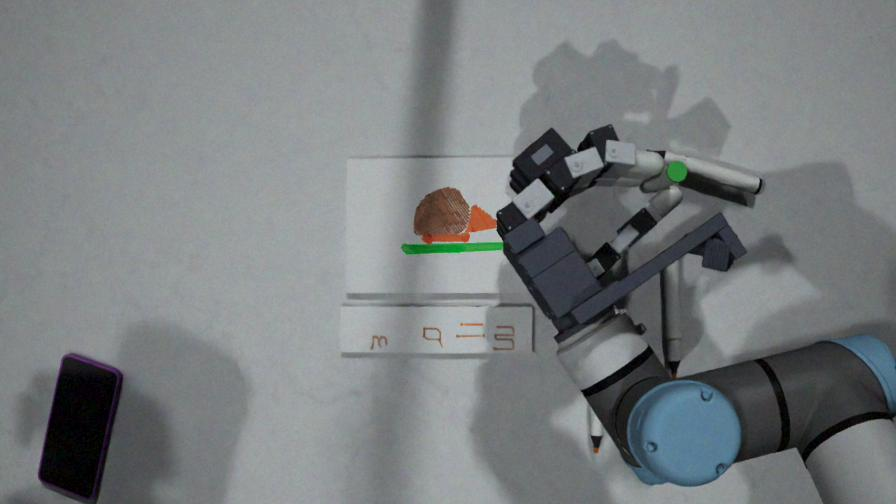

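Scaled by 3.600.

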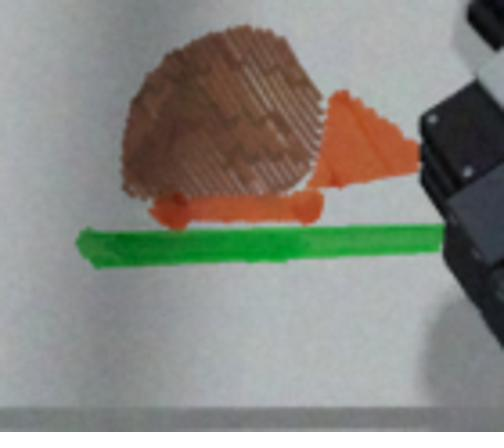

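move(target=[0,0,0,0,0,0,0.33,0,-0.285,-0.275,0.757,-0.677,-0.315,-0.168,0.33,0,-0.285,-0.275,0.33,-0.12,-0.285,-0.275,0,-0.9,-0.1175,0.0205,0.135,0.25027,0.43609,0.1767,0.43,0,-0.285,-0.275,0.757,-0.677,0.4,-0.168,0.40,0,-0.285,-0.275,0.43,-0.12,-0.285,-0.275,0.7,-0.9], speed=0.22)

move(target=[[0,0,0,0,0,0,0.33,0,-0.285,-0.275,0.757,-0.677,-0.315,-0.168,0.33,0,-0.285,-0.275,0.33,-0.12,-0.285,-0.275,0,-0.9,0.1667,0.1,0.0167,0,0,-0.3,0.43,0,-0.285,-0.275,0.757,-0.677,0.4,-0.168,0.40,0,-0.285,-0.275,0.43,-0.12,-0.285,-0.275,0.7,-0.9],
[0,0,0,0,0,0,0.33,0,-0.285,-0.275,0.757,-0.677,-0.315,-0.168,0.33,0,-0.285,-0.275,0.33,-0.12,-0.285,-0.275,0,-0.9,0.3515,0.218,-0.15,0,0,-0.49,0.43,0,-0.285,-0.275,0.757,-0.677,0.4,-0.168,0.40,0,-0.285,-0.275,0.43,-0.12,-0.285,-0.275,0.7,-0.9]], speed=[0.2,0.2], blend=[0.02,0], cameras=["cam_low","cam_above"])

Scene clock: 3897.13 s.
left_arm: end_effector_position=(+0.5500, +0.6000, +0.3500) hand_goal=(+0.330, +0.000, -0.286, -0.276, +0.756, -0.678, -0.316, -0.168, +0.330, +0.000, -0.286, -0.276, +0.330, -0.120, -0.286, -0.276) hand_measured=(+0.330, -0.002, -0.290, -0.280, +0.754, -0.678, -0.312, -0.170, +0.332, +0.000, -0.290, -0.280, +0.330, -0.118, -0.290, -0.280) hand_current_ma=(+0, +0, -1, -1, -1, +0, +2, +0, +0, +0, -1, -1, +0, +0, -1, -1) hand_state=(goal, goal, goal, goal, goal, goal, goal, goal, goal, goal, goal, goal, goal, goal, goal, goal) hand_current_limit=0.00 hand_speed=-0.90 end_effector_quat_wxyz=(+0.392, -0.510, +0.608, -0.466) | right_arm: end_effector_position=(+0.6201, -0.2201, +0.1999) hand_goal=(+0.430, +0.000, -0.286, -0.276, +0.756, -0.678, +0.400, -0.168, +0.400, +0.000, -0.286, -0.276, +0.430, -0.120, -0.286, -0.276) hand_measured=(+0.364, -0.002, -0.322, -0.292, +0.744, -0.678, -0.090, -0.212, +0.360, -0.004, -0.302, -0.282, +0.384, -0.124, -0.304, -0.282) hand_current_ma=(-205, -2, -88, -27, -21, -1, -468, -161, -106, -5, -28, -8, -130, -3, -33, -10) hand_state=(blocked, goal, blocked, goal, goal, goal, blocked, blocked, blocked, goal, goal, goal, blocked, goal, goal, goal) hand_current_limit=0.70 hand_speed=-0.90 end_effector_quat_wxyz=(-0.608, +0.792, -0.040, +0.031)
Joint positions: left_arm=[4.248 -1.476 -2.108 -0.292 0.397 3.838] | right_arm=[-0.235 -0.519 0.692 1.764 0.28 -1.951]
Joint torques (N m): left_arm=[-3.19 22.68 14.58 3.17 -3.09 -0.9] | right_arm=[-2.94 -79 -5.03 2.97 0.4 -0.57]
Wrist force (N, zeroed by zero_wrist_force): left_arm=[-0.1 -0.1 -0.1] | right_arm=[1.6 0.3 -0.3]
Wrist torque (N m, zeroed by zero_wrist_force): left_arm=[-0.01 0.03 -0.19] | right_arm=[0.45 -0.57 -0.04]
Wrist force, peak (N, zeroed by zero_wrist_force): left_arm=[0.0 0.2 0.5] | right_arm=[0.4 -1.9 0.8]
Hand target: left_arm +0.5500, +0.6000, +0.3500; +0.392, -0.510, +0.608, -0.466 | right_arm +0.6200, -0.2200, +0.2001; -0.608, +0.792, -0.040, +0.031
Off the commanded pose: left_arm 0.000 m, 0 deg | right_arm 0.000 m, 0 deg.
move: done

Scene clock: 3901.50 s.
left_arm: end_effector_position=(+0.5500, +0.6000, +0.3500) hand_goal=(+0.330, +0.000, -0.286, -0.276, +0.756, -0.678, -0.316, -0.168, +0.330, +0.000, -0.286, -0.276, +0.330, -0.120, -0.286, -0.276) hand_measured=(+0.330, -0.002, -0.290, -0.280, +0.754, -0.678, -0.312, -0.170, +0.332, +0.000, -0.290, -0.280, +0.330, -0.118, -0.290, -0.280) hand_current_ma=(+0, +0, -1, -1, -1, +0, +2, +0, +0, +0, -1, -1, +0, +0, -1, -1) hand_state=(goal, goal, goal, goal, goal, goal, goal, goal, goal, goal, goal, goal, goal, goal, goal, goal) hand_current_limit=0.00 hand_speed=-0.90 end_effector_quat_wxyz=(+0.392, -0.510, +0.608, -0.466) | right_arm: end_effector_position=(+0.8309, -0.0891, +0.1099) hand_goal=(+0.430, +0.000, -0.286, -0.276, +0.756, -0.678, +0.400, -0.168, +0.400, +0.000, -0.286, -0.276, +0.430, -0.120, -0.286, -0.276) hand_measured=(+0.364, -0.002, -0.322, -0.292, +0.744, -0.678, -0.090, -0.212, +0.360, -0.004, -0.302, -0.282, +0.384, -0.122, -0.304, -0.282) hand_current_ma=(-205, -1, -88, -27, -20, -1, -467, -161, -106, -4, -28, -8, -130, -3, -33, -10) hand_state=(blocked, goal, blocked, goal, goal, goal, blocked, blocked, blocked, goal, goal, goal, blocked, goal, goal, goal) hand_current_limit=0.70 hand_speed=-0.90 end_effector_quat_wxyz=(+0.415, -0.541, +0.580, -0.445)
Joint positions: left_arm=[4.248 -1.476 -2.108 -0.292 0.397 3.838] | right_arm=[0.229 -0.477 0.503 0.249 1.889 0.088]
Joint torques (N m): left_arm=[-4.05 22.05 14.74 3.18 -3.1 -0.83] | right_arm=[-10.44 -82.75 -14.05 -2.65 1.53 -0.75]
Wrist force (N, zeroed by zero_wrist_force): left_arm=[0.2 0.1 0.1] | right_arm=[1.1 0.6 -0.2]
Wrist torque (N m, zeroed by zero_wrist_force): left_arm=[-0.02 0.00 -0.16] | right_arm=[0.49 -0.53 -0.22]
Wrist force, peak (N, zeroed by zero_wrist_force): left_arm=[0.2 -0.1 0.4] | right_arm=[2.1 0.2 -1.4]
Hand target: left_arm +0.5500, +0.6000, +0.3500; +0.392, -0.510, +0.608, -0.466 | right_arm +0.8309, -0.0892, +0.1101; -0.415, +0.541, -0.580, +0.446
Off the commanded pose: left_arm 0.000 m, 0 deg | right_arm 0.000 m, 0 deg.
move: done
Images, in order (width x height): cam_low 896x504, cam_above 896x504.

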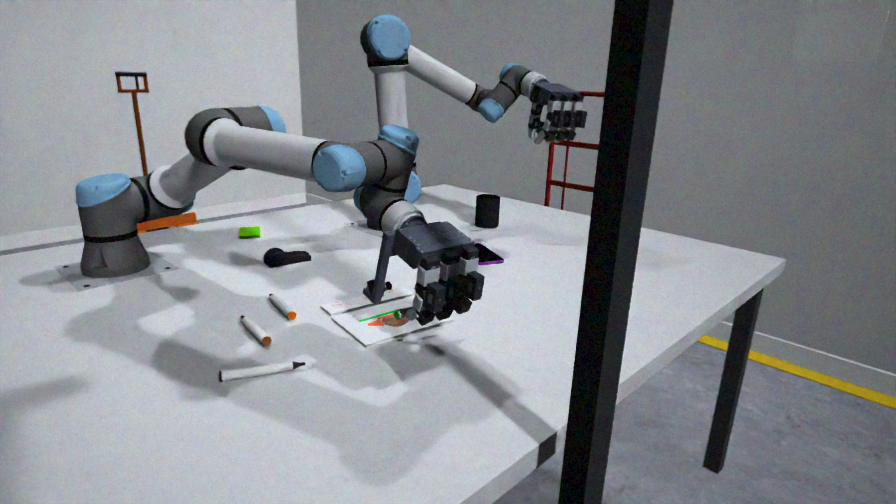

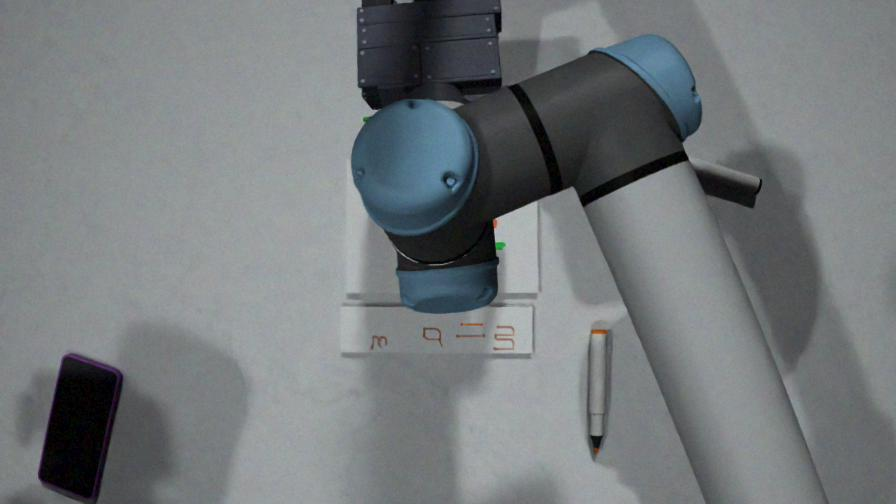

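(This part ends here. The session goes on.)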